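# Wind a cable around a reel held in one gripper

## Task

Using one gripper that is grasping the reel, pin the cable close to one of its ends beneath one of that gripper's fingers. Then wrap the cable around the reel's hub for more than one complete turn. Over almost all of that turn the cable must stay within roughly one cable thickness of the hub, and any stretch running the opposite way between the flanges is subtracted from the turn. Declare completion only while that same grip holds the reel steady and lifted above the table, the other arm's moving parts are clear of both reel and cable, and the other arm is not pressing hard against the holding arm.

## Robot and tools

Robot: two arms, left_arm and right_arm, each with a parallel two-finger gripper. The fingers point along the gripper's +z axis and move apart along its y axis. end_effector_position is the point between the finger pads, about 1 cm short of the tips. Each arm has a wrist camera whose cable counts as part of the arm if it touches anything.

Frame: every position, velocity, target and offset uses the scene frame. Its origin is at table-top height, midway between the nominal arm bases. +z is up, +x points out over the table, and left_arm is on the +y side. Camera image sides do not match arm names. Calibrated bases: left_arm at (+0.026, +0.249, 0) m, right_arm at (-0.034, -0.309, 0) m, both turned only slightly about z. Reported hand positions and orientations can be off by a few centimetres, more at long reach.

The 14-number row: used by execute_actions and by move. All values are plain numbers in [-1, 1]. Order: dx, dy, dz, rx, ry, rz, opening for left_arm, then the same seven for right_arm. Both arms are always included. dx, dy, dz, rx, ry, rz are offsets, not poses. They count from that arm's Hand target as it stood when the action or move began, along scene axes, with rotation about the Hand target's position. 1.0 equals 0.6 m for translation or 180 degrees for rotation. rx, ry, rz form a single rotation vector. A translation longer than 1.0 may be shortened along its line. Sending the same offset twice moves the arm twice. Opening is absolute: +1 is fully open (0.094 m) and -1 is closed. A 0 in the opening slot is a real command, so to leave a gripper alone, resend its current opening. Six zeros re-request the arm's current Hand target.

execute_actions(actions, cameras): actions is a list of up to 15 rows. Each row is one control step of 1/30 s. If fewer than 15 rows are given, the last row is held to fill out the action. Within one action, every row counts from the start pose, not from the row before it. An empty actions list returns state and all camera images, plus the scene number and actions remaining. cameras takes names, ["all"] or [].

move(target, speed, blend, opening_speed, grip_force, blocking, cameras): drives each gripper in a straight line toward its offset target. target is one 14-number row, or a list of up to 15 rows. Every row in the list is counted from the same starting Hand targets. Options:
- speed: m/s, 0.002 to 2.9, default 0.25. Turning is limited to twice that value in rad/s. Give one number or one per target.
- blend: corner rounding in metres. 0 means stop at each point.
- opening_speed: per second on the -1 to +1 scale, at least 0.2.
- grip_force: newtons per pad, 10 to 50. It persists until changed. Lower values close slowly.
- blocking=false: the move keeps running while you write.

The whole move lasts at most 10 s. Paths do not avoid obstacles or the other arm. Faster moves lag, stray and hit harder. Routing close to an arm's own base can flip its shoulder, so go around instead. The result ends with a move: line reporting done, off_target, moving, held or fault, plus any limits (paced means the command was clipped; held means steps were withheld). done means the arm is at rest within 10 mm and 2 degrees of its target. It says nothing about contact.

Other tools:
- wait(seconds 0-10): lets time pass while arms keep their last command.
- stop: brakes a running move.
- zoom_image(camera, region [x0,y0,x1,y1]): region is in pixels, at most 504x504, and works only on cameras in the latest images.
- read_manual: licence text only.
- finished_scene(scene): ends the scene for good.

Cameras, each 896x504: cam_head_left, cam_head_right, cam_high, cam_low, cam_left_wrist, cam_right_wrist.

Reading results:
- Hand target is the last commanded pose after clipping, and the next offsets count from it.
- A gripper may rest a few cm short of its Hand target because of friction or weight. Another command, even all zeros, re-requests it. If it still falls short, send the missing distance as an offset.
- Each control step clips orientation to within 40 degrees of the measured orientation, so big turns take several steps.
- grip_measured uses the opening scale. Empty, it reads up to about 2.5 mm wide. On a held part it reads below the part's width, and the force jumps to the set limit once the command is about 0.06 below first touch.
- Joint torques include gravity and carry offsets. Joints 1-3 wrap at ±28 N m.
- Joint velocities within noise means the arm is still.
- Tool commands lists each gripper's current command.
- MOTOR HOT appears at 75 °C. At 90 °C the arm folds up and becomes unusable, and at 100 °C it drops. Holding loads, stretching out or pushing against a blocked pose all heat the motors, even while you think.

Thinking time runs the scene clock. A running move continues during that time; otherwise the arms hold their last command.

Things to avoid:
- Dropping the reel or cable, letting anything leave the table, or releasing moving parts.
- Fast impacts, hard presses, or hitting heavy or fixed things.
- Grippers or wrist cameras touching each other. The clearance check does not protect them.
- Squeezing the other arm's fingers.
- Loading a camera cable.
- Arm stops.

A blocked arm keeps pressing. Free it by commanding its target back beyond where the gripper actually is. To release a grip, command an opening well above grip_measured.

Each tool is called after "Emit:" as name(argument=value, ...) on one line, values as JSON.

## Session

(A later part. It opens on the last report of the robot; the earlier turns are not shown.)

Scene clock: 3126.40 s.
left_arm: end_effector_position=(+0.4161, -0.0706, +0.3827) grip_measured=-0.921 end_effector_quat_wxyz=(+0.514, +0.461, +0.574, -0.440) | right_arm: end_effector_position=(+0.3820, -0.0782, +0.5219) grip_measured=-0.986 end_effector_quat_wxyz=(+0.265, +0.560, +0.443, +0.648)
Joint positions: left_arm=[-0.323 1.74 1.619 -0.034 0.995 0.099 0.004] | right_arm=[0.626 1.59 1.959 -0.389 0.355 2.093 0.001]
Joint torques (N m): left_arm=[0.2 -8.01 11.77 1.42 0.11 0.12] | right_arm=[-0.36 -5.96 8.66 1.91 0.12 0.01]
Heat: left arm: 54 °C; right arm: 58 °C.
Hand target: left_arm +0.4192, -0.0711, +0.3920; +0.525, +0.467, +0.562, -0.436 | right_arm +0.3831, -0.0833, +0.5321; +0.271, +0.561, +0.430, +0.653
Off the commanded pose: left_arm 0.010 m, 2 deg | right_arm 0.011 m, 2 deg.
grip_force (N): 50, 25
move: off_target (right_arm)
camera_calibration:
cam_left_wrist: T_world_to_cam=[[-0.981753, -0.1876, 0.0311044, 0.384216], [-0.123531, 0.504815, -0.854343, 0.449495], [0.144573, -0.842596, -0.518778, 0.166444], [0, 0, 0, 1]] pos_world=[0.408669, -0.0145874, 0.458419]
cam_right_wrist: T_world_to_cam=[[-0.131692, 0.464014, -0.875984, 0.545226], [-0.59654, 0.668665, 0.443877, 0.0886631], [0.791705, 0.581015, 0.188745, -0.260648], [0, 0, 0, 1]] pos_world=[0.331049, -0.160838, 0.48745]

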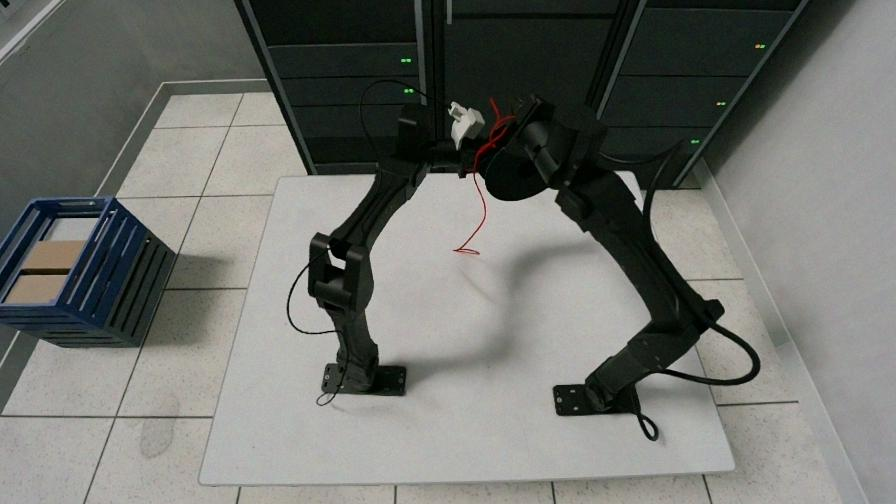

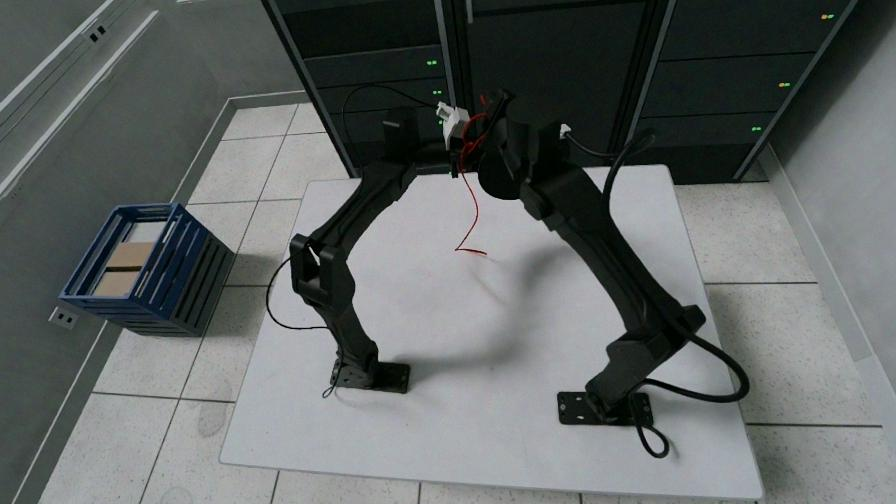

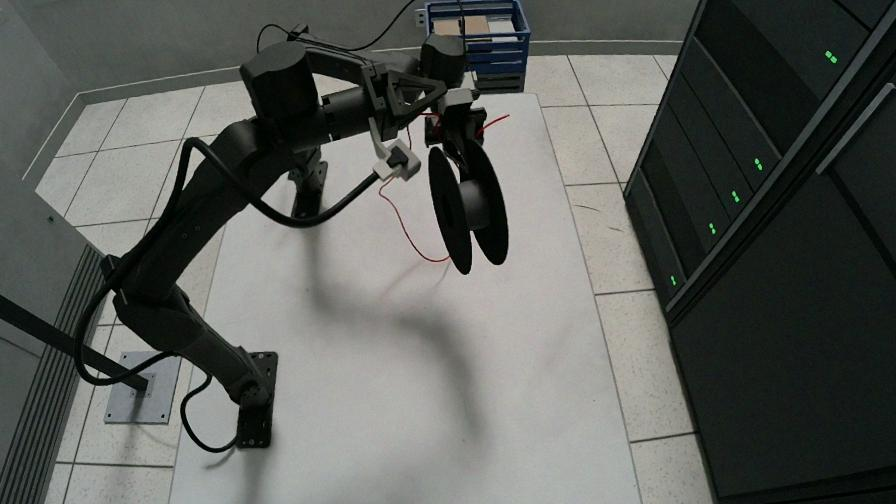

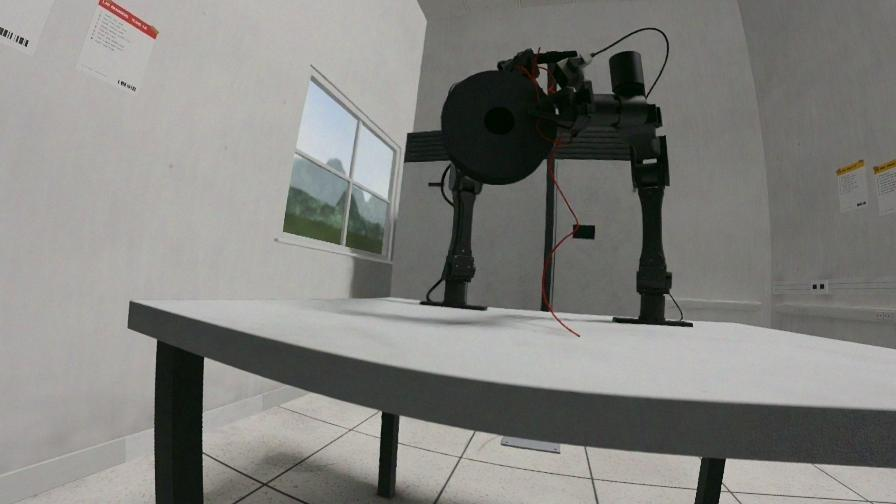

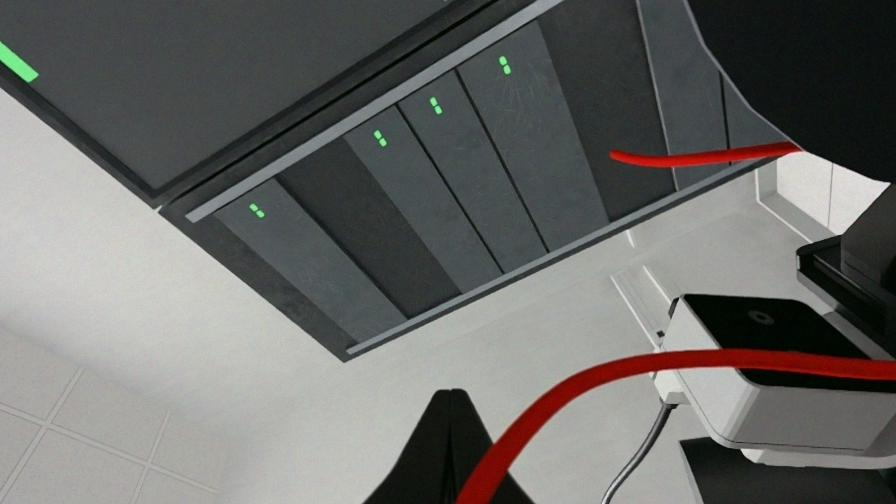

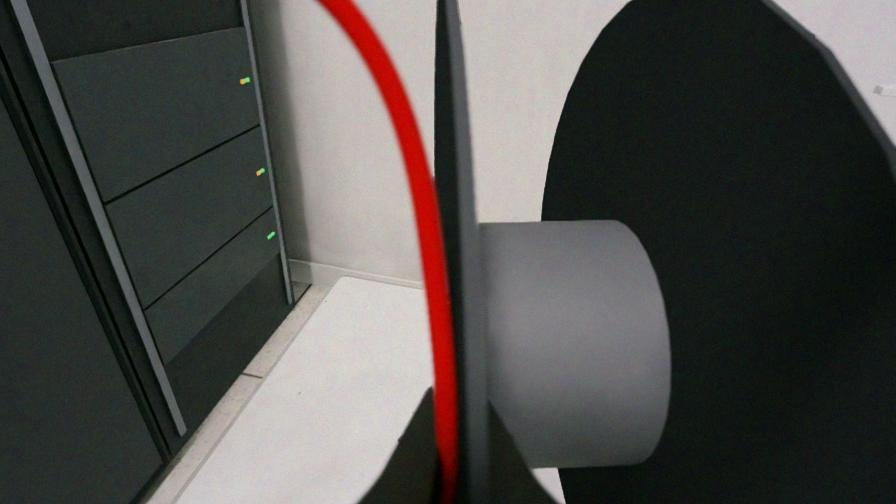

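Emit:
move(target=[[0,0,0,0,0,0,-1, 0.0832,-0.0733,-0.0033,0,0,-0.0222,-1],[0,0,0,0,0,0,-1, 0.1242,-0.235,-0.0613,0,0,-0.0222,-1]], speed=0.08, blend=[0.02,0], cameras=["all"])

Scene clock: 3162.60 s.
left_arm: end_effector_position=(+0.4159, -0.0712, +0.3829) grip_measured=-0.921 end_effector_quat_wxyz=(+0.515, +0.461, +0.573, -0.440) | right_arm: end_effector_position=(+0.4660, -0.2205, +0.4800) grip_measured=-0.986 end_effector_quat_wxyz=(+0.282, +0.586, +0.419, +0.633)
Joint positions: left_arm=[-0.324 1.74 1.619 -0.032 0.994 0.099 0.004] | right_arm=[0.146 1.605 1.804 -0.238 -0.046 2.101 0.001]
Joint torques (N m): left_arm=[0.47 -8.02 12.15 1.38 0.16 0.11] | right_arm=[-0.12 -9.8 6.6 2.14 0.08 -0.05]
Heat: left arm: 54 °C; right arm: 59 °C.
Hand target: left_arm +0.4191, -0.0712, +0.3920; +0.525, +0.467, +0.562, -0.436 | right_arm +0.4578, -0.2243, +0.4953; +0.294, +0.576, +0.411, +0.643
Off the commanded pose: left_arm 0.010 m, 2 deg | right_arm 0.018 m, 2 deg.
grip_force (N): 50, 25
move: off_target (right_arm)
camera_calibration:
cam_left_wrist: T_world_to_cam=[[-0.981887, -0.187178, 0.0293615, 0.384664], [-0.121738, 0.504521, -0.854774, 0.449393], [0.145181, -0.842866, -0.518169, 0.165554], [0, 0, 0, 1]] pos_world=[0.408369, -0.0151877, 0.45862]
cam_right_wrist: T_world_to_cam=[[-0.114516, 0.484239, -0.867409, 0.577957], [-0.531236, 0.707972, 0.465365, 0.220433], [0.839449, 0.51409, 0.176171, -0.267637], [0, 0, 0, 1]] pos_world=[0.407955, -0.29834, 0.445894]

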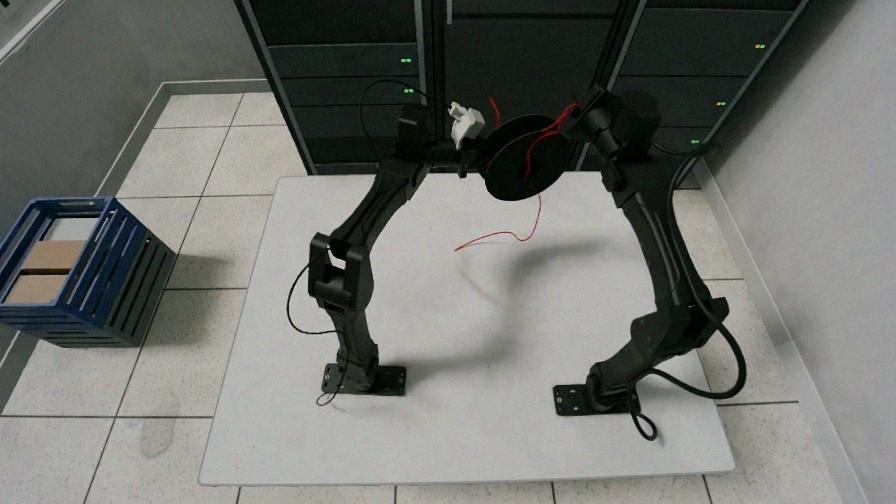

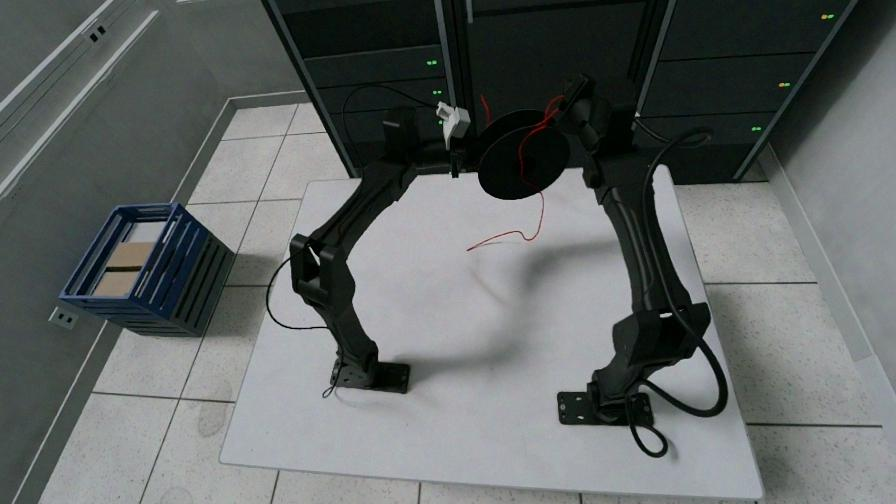

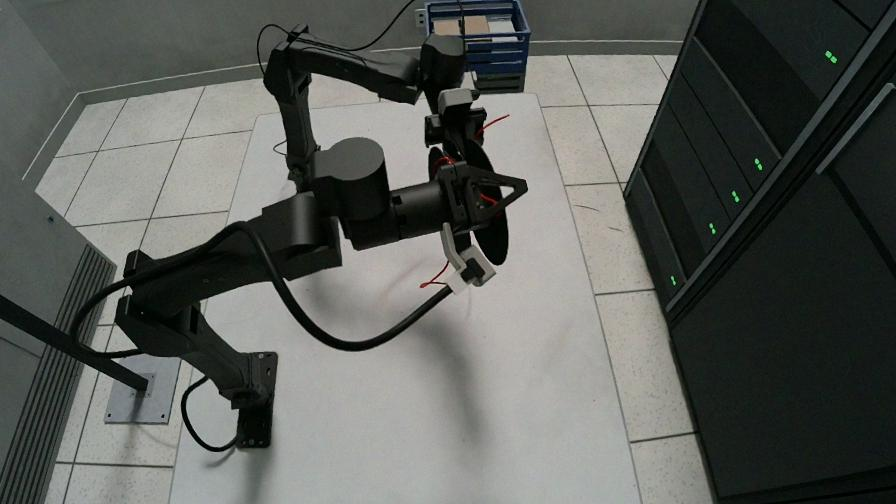

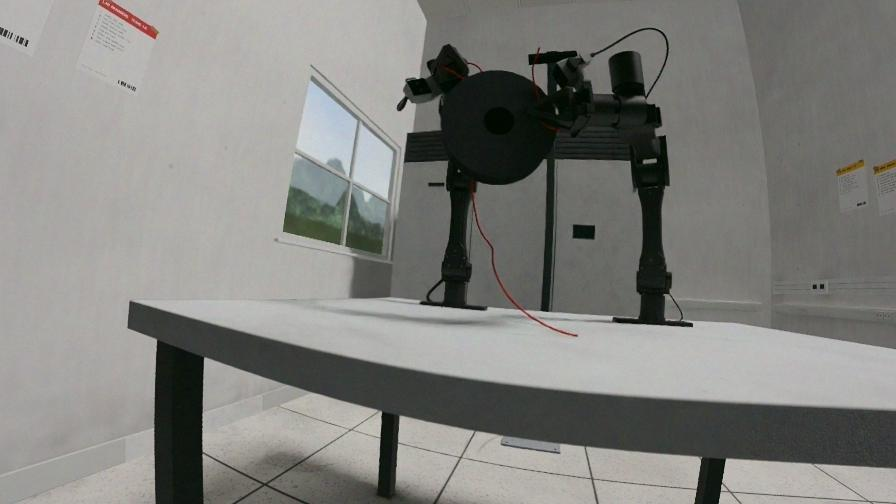

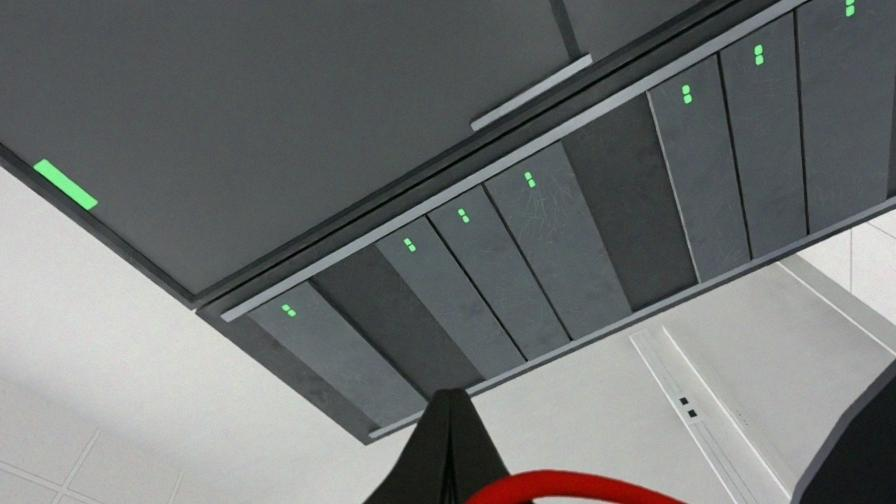

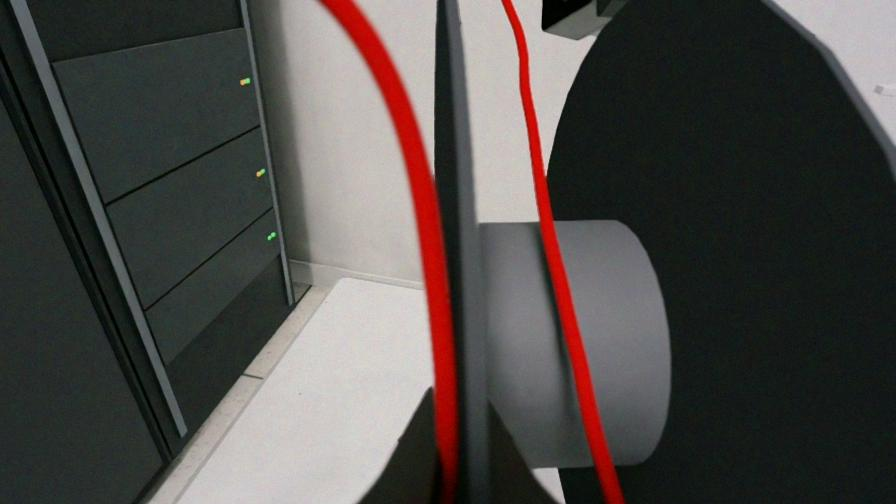

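Emit:
move(target=[[0,0,0,0,0,0,-1, 0.0275,-0.0963,-0.1672,0,0,0,-1],[0,0,0,0,0,0,-1, 0.021,-0.0637,-0.3838,0,0,0,-1]], speed=0.08, blend=[0.02,0], cameras=["all"])

Scene clock: 3179.17 s.
left_arm: end_effector_position=(+0.4216, -0.0709, +0.3647) grip_measured=-0.921 end_effector_quat_wxyz=(+0.494, +0.451, +0.601, -0.437) | right_arm: end_effector_position=(+0.4657, -0.2511, +0.2936) grip_measured=-0.986 end_effector_quat_wxyz=(+0.287, +0.542, +0.412, +0.673)
Joint positions: left_arm=[-0.324 1.755 1.619 -0.095 0.97 0.113 0.004] | right_arm=[0.028 1.597 0.919 0.752 -0.207 2.104 0.001]
Joint torques (N m): left_arm=[0.47 -9.94 11.85 1.99 0.37 -0.01] | right_arm=[-0.49 -5.82 5.27 1.58 0.46 -0.09]
Heat: left arm: 54 °C; right arm: 60 °C.
Hand target: left_arm +0.4192, -0.0712, +0.3919; +0.525, +0.467, +0.562, -0.436 | right_arm +0.4703, -0.2623, +0.2649; +0.293, +0.576, +0.411, +0.643
Off the commanded pose: left_arm 0.027 m, 6 deg | right_arm 0.031 m, 5 deg.
grip_force (N): 50, 25
move: off_target (left_arm, right_arm)
camera_calibration:
cam_left_wrist: T_world_to_cam=[[-0.974341, -0.210892, 0.0786403, 0.368073], [-0.181842, 0.531667, -0.827202, 0.451643], [0.13264, -0.820277, -0.556374, 0.176327], [0, 0, 0, 1]] pos_world=[0.417368, -0.0178632, 0.442758]
cam_right_wrist: T_world_to_cam=[[-0.0392862, 0.490532, -0.870537, 0.398517], [-0.61055, 0.677877, 0.409525, 0.374541], [0.791002, 0.547596, 0.272863, -0.216157], [0, 0, 0, 1]] pos_world=[0.415313, -0.331011, 0.252522]

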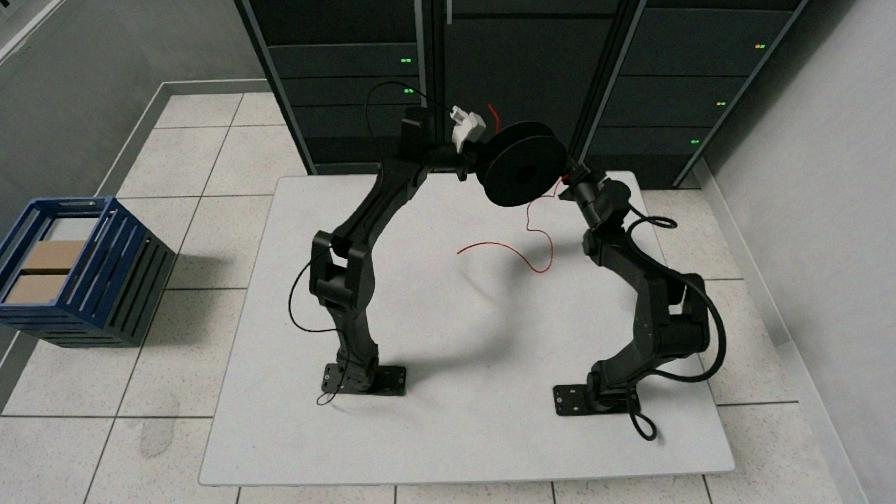

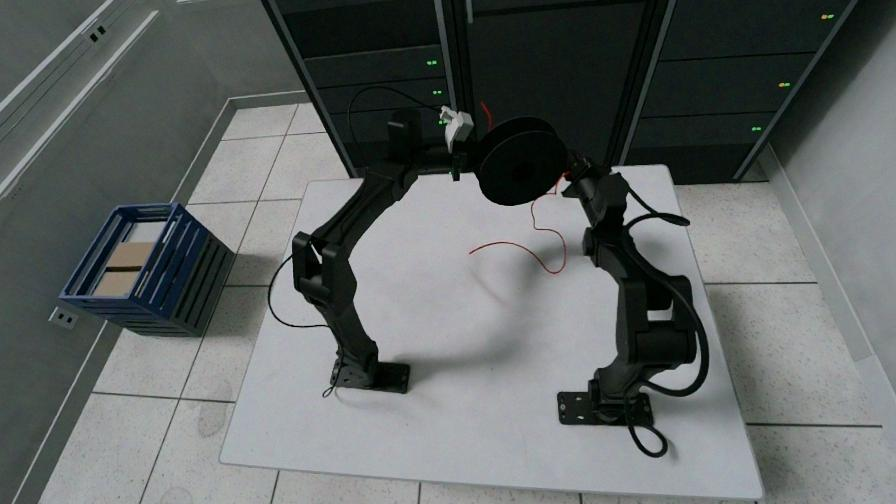

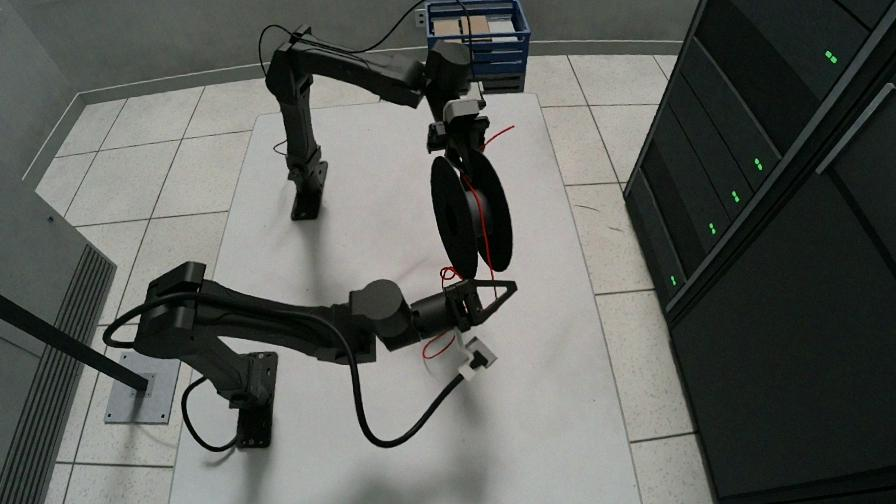

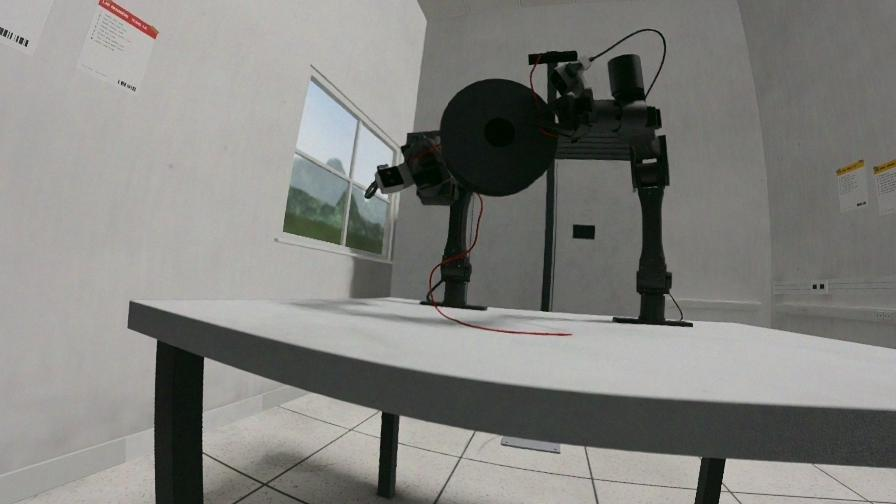

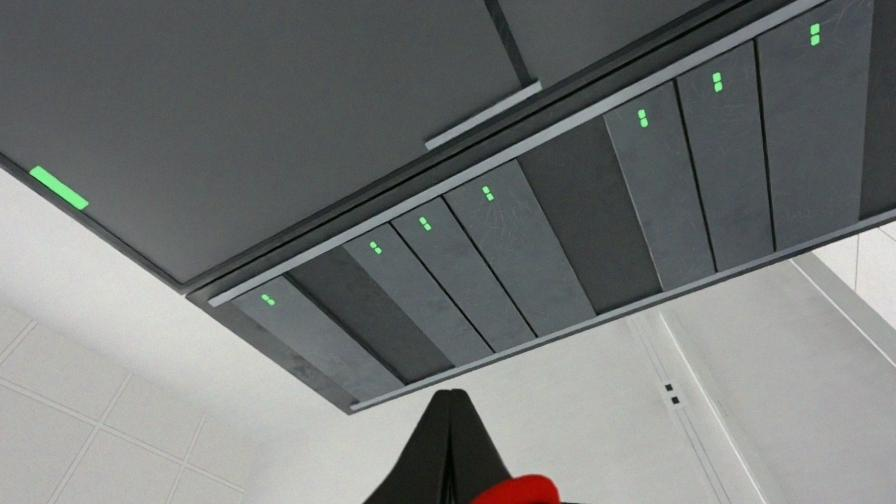

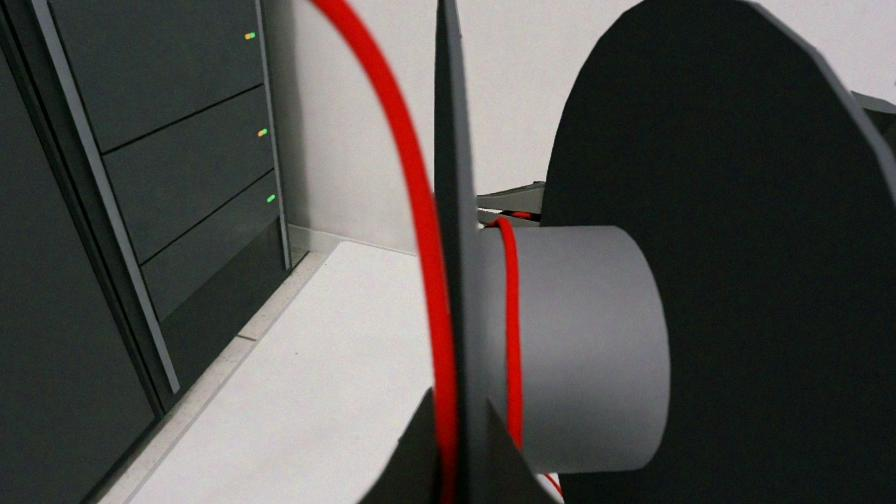

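Emit:
move(target=[0,0,0,0,0,0,-1, -0.008,0.05,0.09,0,0,0,-1], speed=0.08, cameras=["cam_low","cam_high","cam_left_wrist","cam_right_wrist"])

Scene clock: 3200.07 s.
left_arm: end_effector_position=(+0.4255, -0.0657, +0.3705) grip_measured=-0.921 end_effector_quat_wxyz=(+0.505, +0.451, +0.593, -0.436) | right_arm: end_effector_position=(+0.4679, -0.2416, +0.2905) grip_measured=-0.986 end_effector_quat_wxyz=(+0.287, +0.594, +0.414, +0.627)
Joint positions: left_arm=[-0.309 1.755 1.619 -0.063 0.983 0.106 0.004] | right_arm=[0.094 1.559 0.998 0.511 -0.074 2.099 0.001]
Joint torques (N m): left_arm=[-0.87 -9.76 11.56 1.71 0.26 0.06] | right_arm=[1.8 -10.06 10.07 1.8 0.07 -0.03]
Heat: left arm: 54 °C; right arm: 58 °C.
Hand target: left_arm +0.4193, -0.0711, +0.3919; +0.525, +0.467, +0.562, -0.436 | right_arm +0.4655, -0.2325, +0.3191; +0.294, +0.575, +0.411, +0.643
Off the commanded pose: left_arm 0.023 m, 5 deg | right_arm 0.030 m, 3 deg.
grip_force (N): 50, 25
move: off_target (left_arm, right_arm)
camera_calibration:
cam_left_wrist: T_world_to_cam=[[-0.97512, -0.213373, 0.0600999, 0.379429], [-0.16506, 0.51791, -0.83936, 0.450764], [0.147971, -0.828397, -0.540244, 0.170359], [0, 0, 0, 1]] pos_world=[0.419184, -0.0113705, 0.447585]
cam_right_wrist: T_world_to_cam=[[-0.112665, 0.485451, -0.866974, 0.423312], [-0.509517, 0.720858, 0.469848, 0.316237], [0.853053, 0.494673, 0.16613, -0.233109], [0, 0, 0, 1]] pos_world=[0.407675, -0.318147, 0.257143]
Images, in order (width x height): cam_high 896x504, cam_low 896x504, cam_left_wrist 896x504, cam_right_wrist 896x504.

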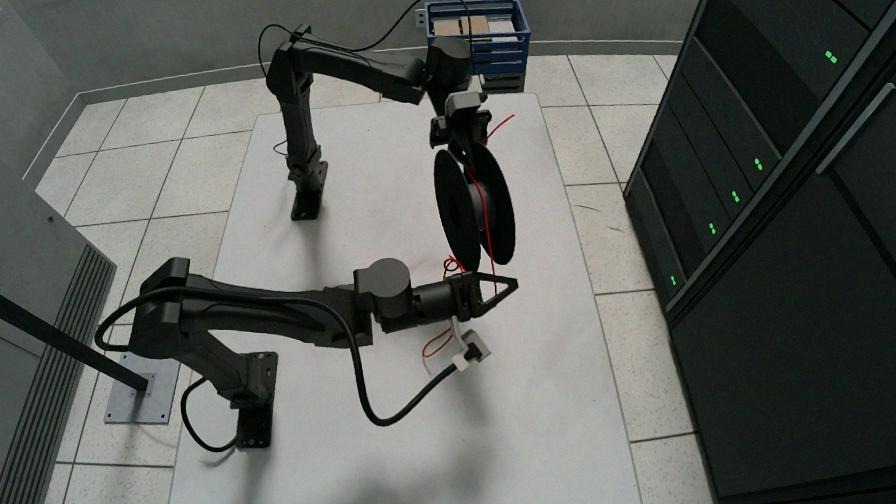

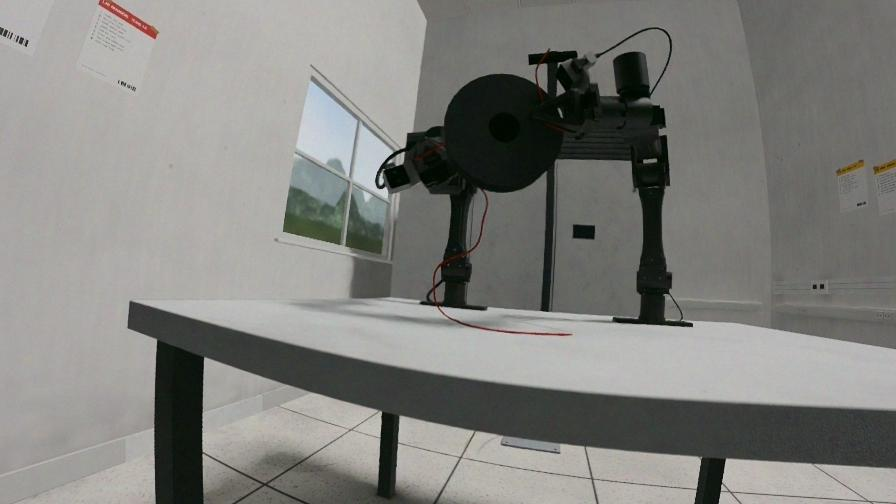

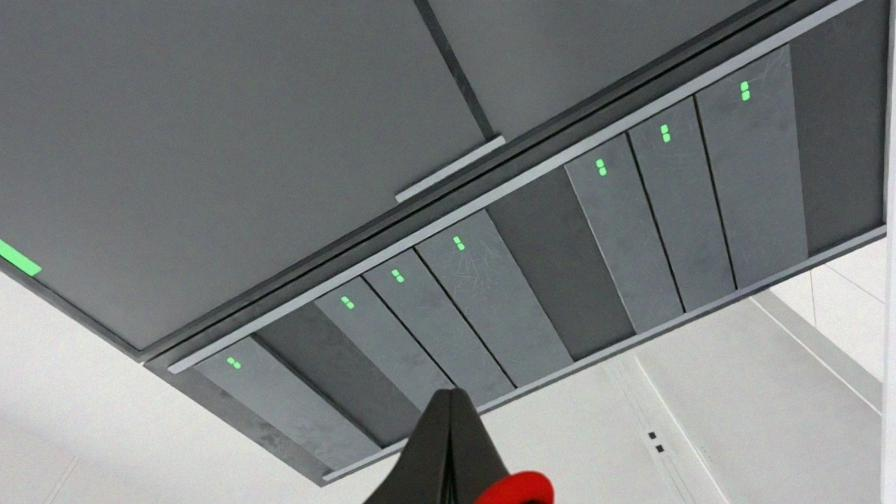

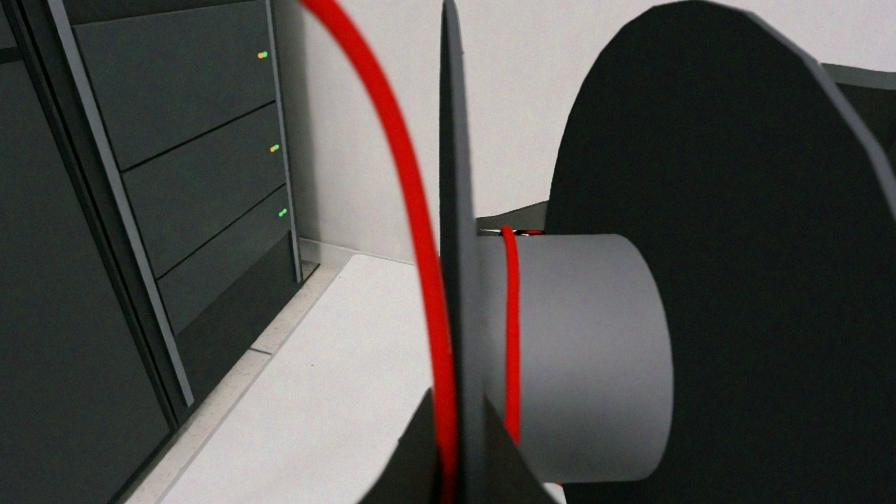

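Emit:
move(target=[0,0,0,0,0,0,-1, 0,-0.06,-0.012,0,0,0,-1], speed=0.08, cameras=["cam_low","cam_high","cam_left_wrist","cam_right_wrist"])

Scene clock: 3207.70 s.
left_arm: end_effector_position=(+0.4201, -0.0724, +0.3708) grip_measured=-0.921 end_effector_quat_wxyz=(+0.502, +0.457, +0.588, -0.439) | right_arm: end_effector_position=(+0.4671, -0.2566, +0.2990) grip_measured=-0.986 end_effector_quat_wxyz=(+0.275, +0.576, +0.423, +0.643)
Joint positions: left_arm=[-0.325 1.755 1.619 -0.061 0.983 0.107 0.004] | right_arm=[0.021 1.554 0.998 0.535 -0.198 2.1 0.001]
Joint torques (N m): left_arm=[0.73 -9.85 11.75 1.71 0.26 0.07] | right_arm=[-1.35 -9.46 7.91 1.84 0.2 -0.04]
Heat: left arm: 54 °C; right arm: 57 °C.
Hand target: left_arm +0.4193, -0.0710, +0.3919; +0.525, +0.467, +0.562, -0.436 | right_arm +0.4655, -0.2684, +0.3118; +0.293, +0.575, +0.411, +0.643
Off the commanded pose: left_arm 0.021 m, 4 deg | right_arm 0.018 m, 3 deg.
grip_force (N): 50, 25
move: off_target (left_arm, right_arm)
camera_calibration:
cam_left_wrist: T_world_to_cam=[[-0.978788, -0.196554, 0.0578002, 0.376466], [-0.154072, 0.520211, -0.840026, 0.449423], [0.135043, -0.831112, -0.539459, 0.170762], [0, 0, 0, 1]] pos_world=[0.414664, -0.0178754, 0.447886]
cam_right_wrist: T_world_to_cam=[[-0.112204, 0.485628, -0.866934, 0.43769], [-0.558028, 0.691089, 0.459349, 0.340756], [0.822201, 0.535314, 0.193451, -0.209787], [0, 0, 0, 1]] pos_world=[0.411749, -0.335745, 0.263506]
Images, in order (width x height): cam_high 896x504, cam_low 896x504, cam_left_wrist 896x504, cam_right_wrist 896x504.

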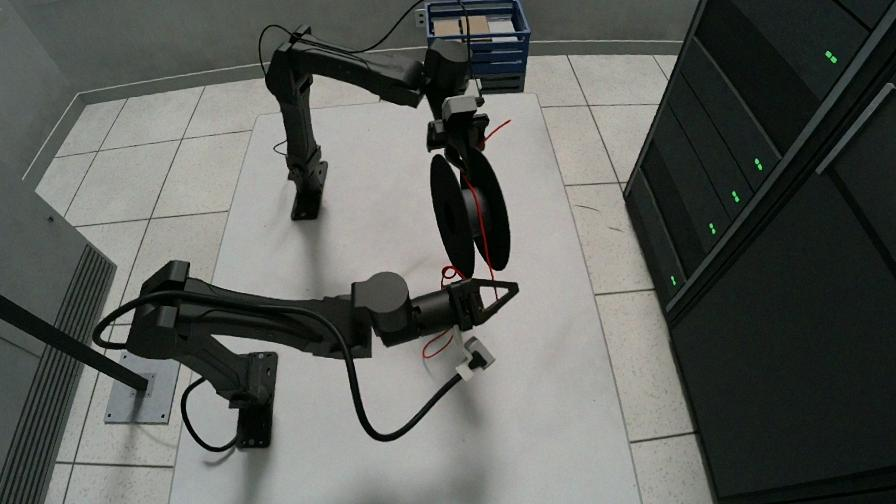

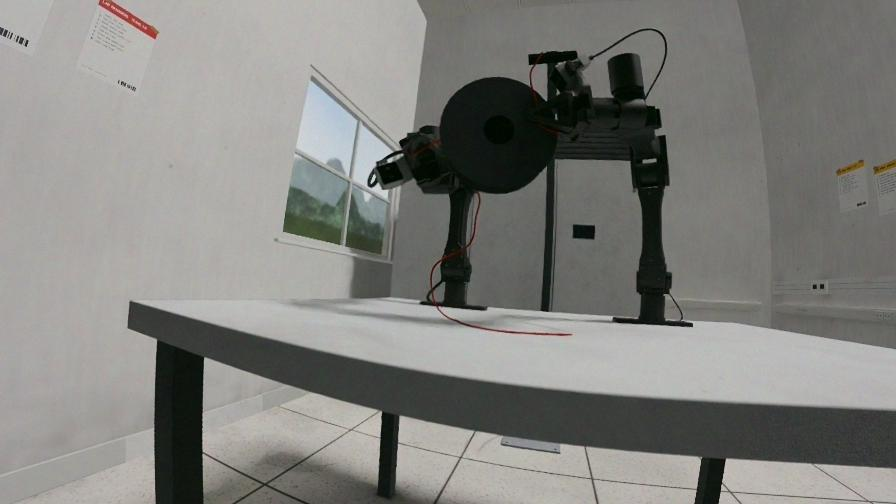

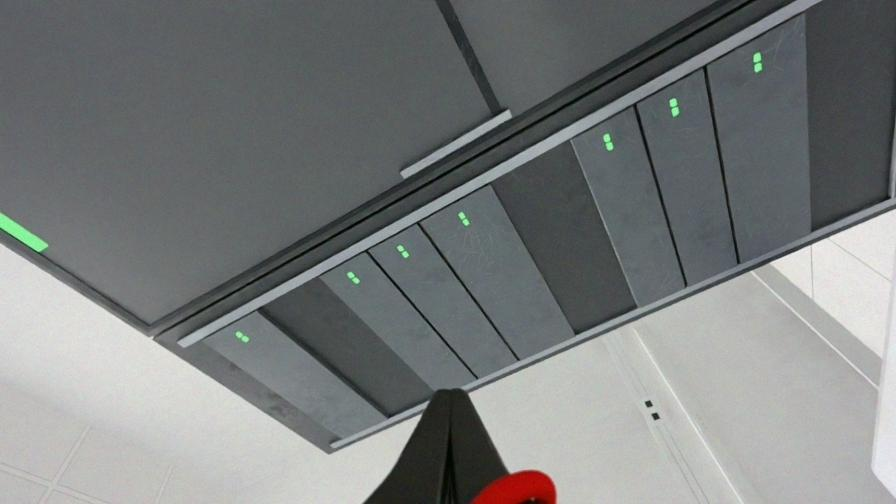

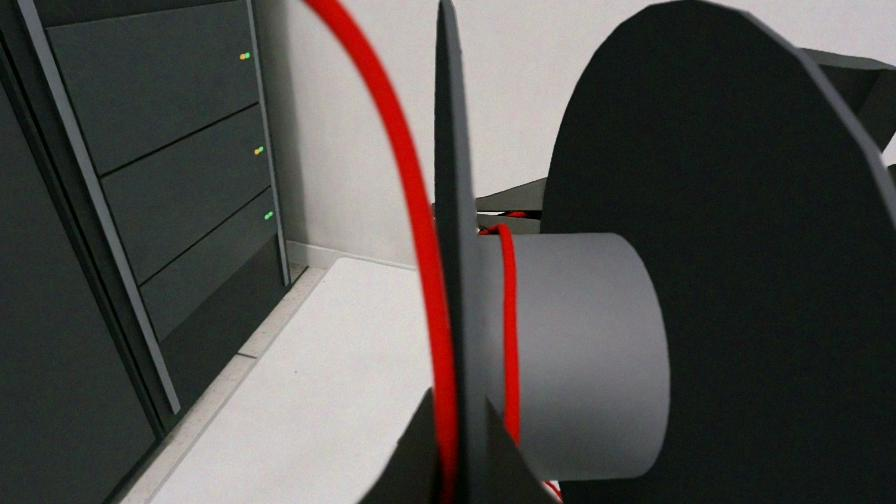

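Emit:
move(target=[[0,0,0,0,0,0,-1, 0,0,0,0,0,0,-0.86],[0,0,0,0,0,0,-1, 0.018,-0.0392,0.02,0,0,0,-0.86]], speed=0.06, cameras=["cam_low","cam_high","cam_left_wrist","cam_right_wrist","cam_head_left"])

Scene clock: 3239.30 s.
left_arm: end_effector_position=(+0.4201, -0.0724, +0.3707) grip_measured=-0.921 end_effector_quat_wxyz=(+0.502, +0.457, +0.588, -0.440) | right_arm: end_effector_position=(+0.4710, -0.2790, +0.3176) grip_measured=-0.862 end_effector_quat_wxyz=(+0.276, +0.569, +0.421, +0.650)
Joint positions: left_arm=[-0.325 1.755 1.619 -0.062 0.983 0.107 0.004] | right_arm=[-0.051 1.554 1.057 0.494 -0.277 2.102 0.006]
Joint torques (N m): left_arm=[0.57 -9.62 11.7 1.66 0.23 0.05] | right_arm=[-1.31 -6.9 9.33 1.76 0.29 -0.06]
Heat: left arm: 54 °C; right arm: 56 °C.
Hand target: left_arm +0.4193, -0.0710, +0.3919; +0.525, +0.467, +0.562, -0.436 | right_arm +0.4763, -0.2920, +0.3238; +0.293, +0.576, +0.411, +0.643
Off the commanded pose: left_arm 0.021 m, 4 deg | right_arm 0.015 m, 3 deg.
grip_force (N): 50, 25
move: off_target (left_arm, right_arm)
camera_calibration:
cam_left_wrist: T_world_to_cam=[[-0.978752, -0.196539, 0.0584494, 0.376167], [-0.154651, 0.520406, -0.839798, 0.44948], [0.134635, -0.830993, -0.539744, 0.171007], [0, 0, 0, 1]] pos_world=[0.414663, -0.0178753, 0.447785]
cam_right_wrist: T_world_to_cam=[[-0.100649, 0.487902, -0.867076, 0.460442], [-0.570867, 0.685447, 0.451965, 0.356725], [0.81485, 0.540475, 0.209538, -0.204808], [0, 0, 0, 1]] pos_world=[0.416873, -0.358473, 0.280926]
Images, in order (width x height): cam_head_left 896x504, cam_high 896x504, cam_low 896x504, cam_left_wrist 896x504, cam_right_wrist 896x504.

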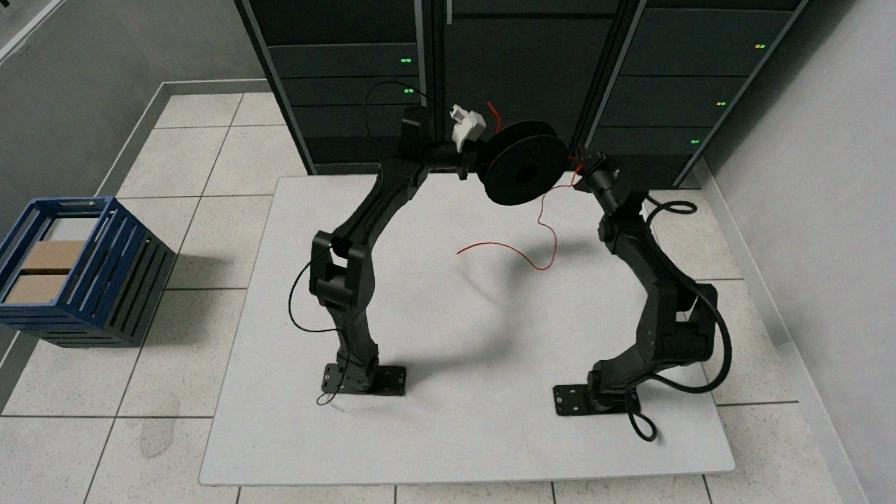

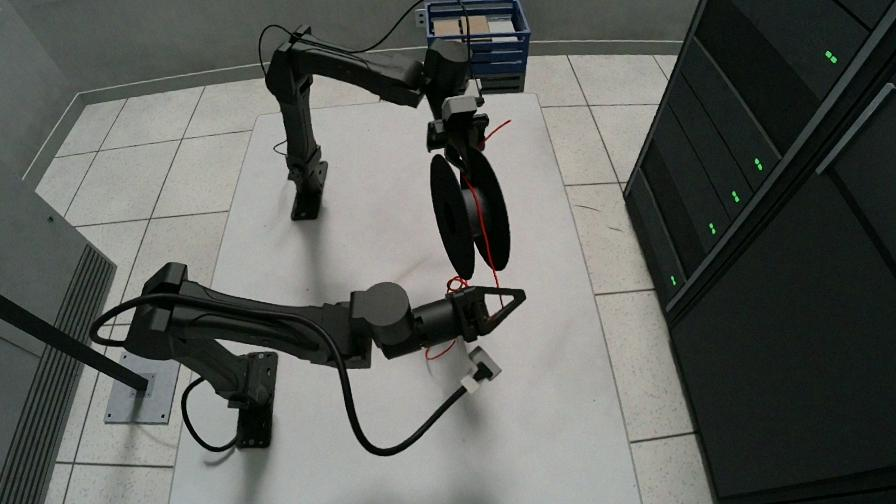

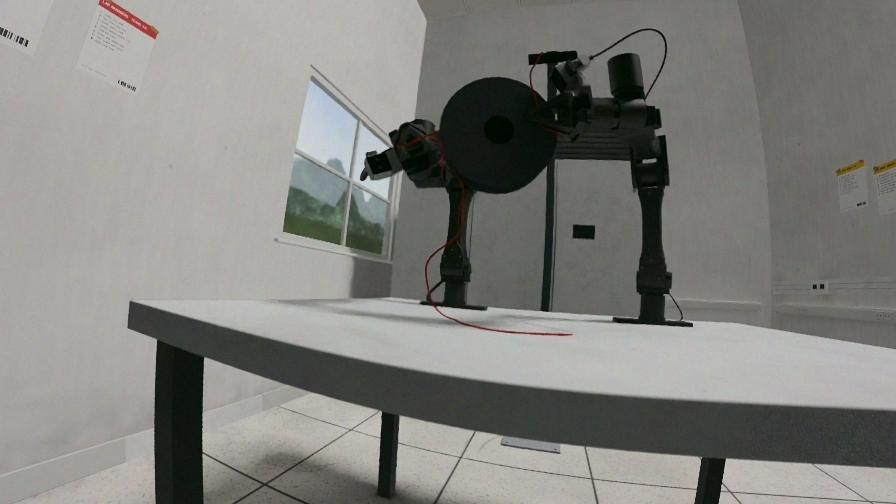

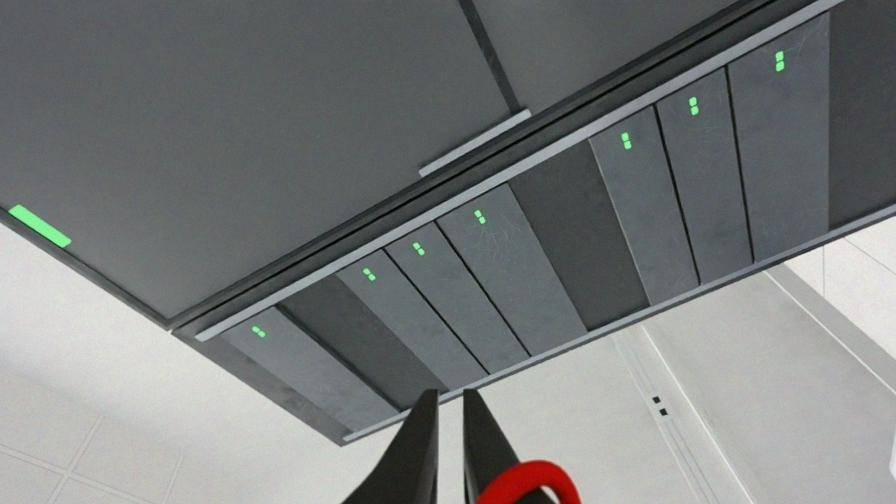

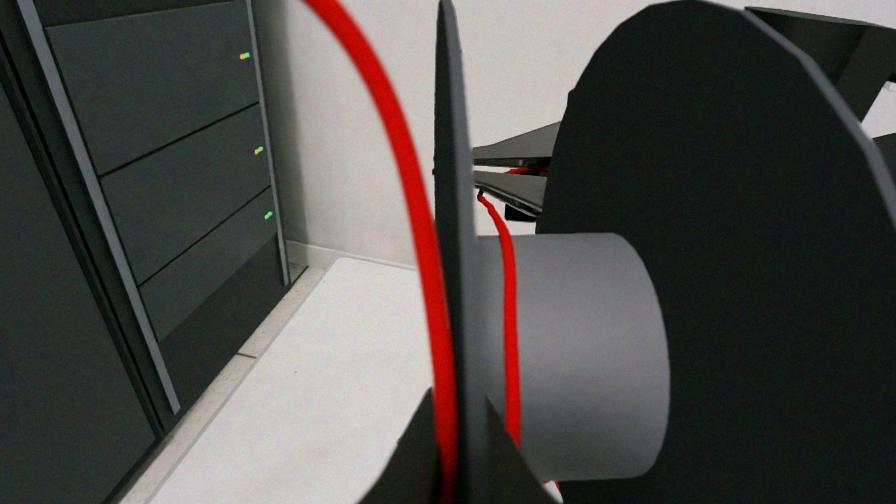

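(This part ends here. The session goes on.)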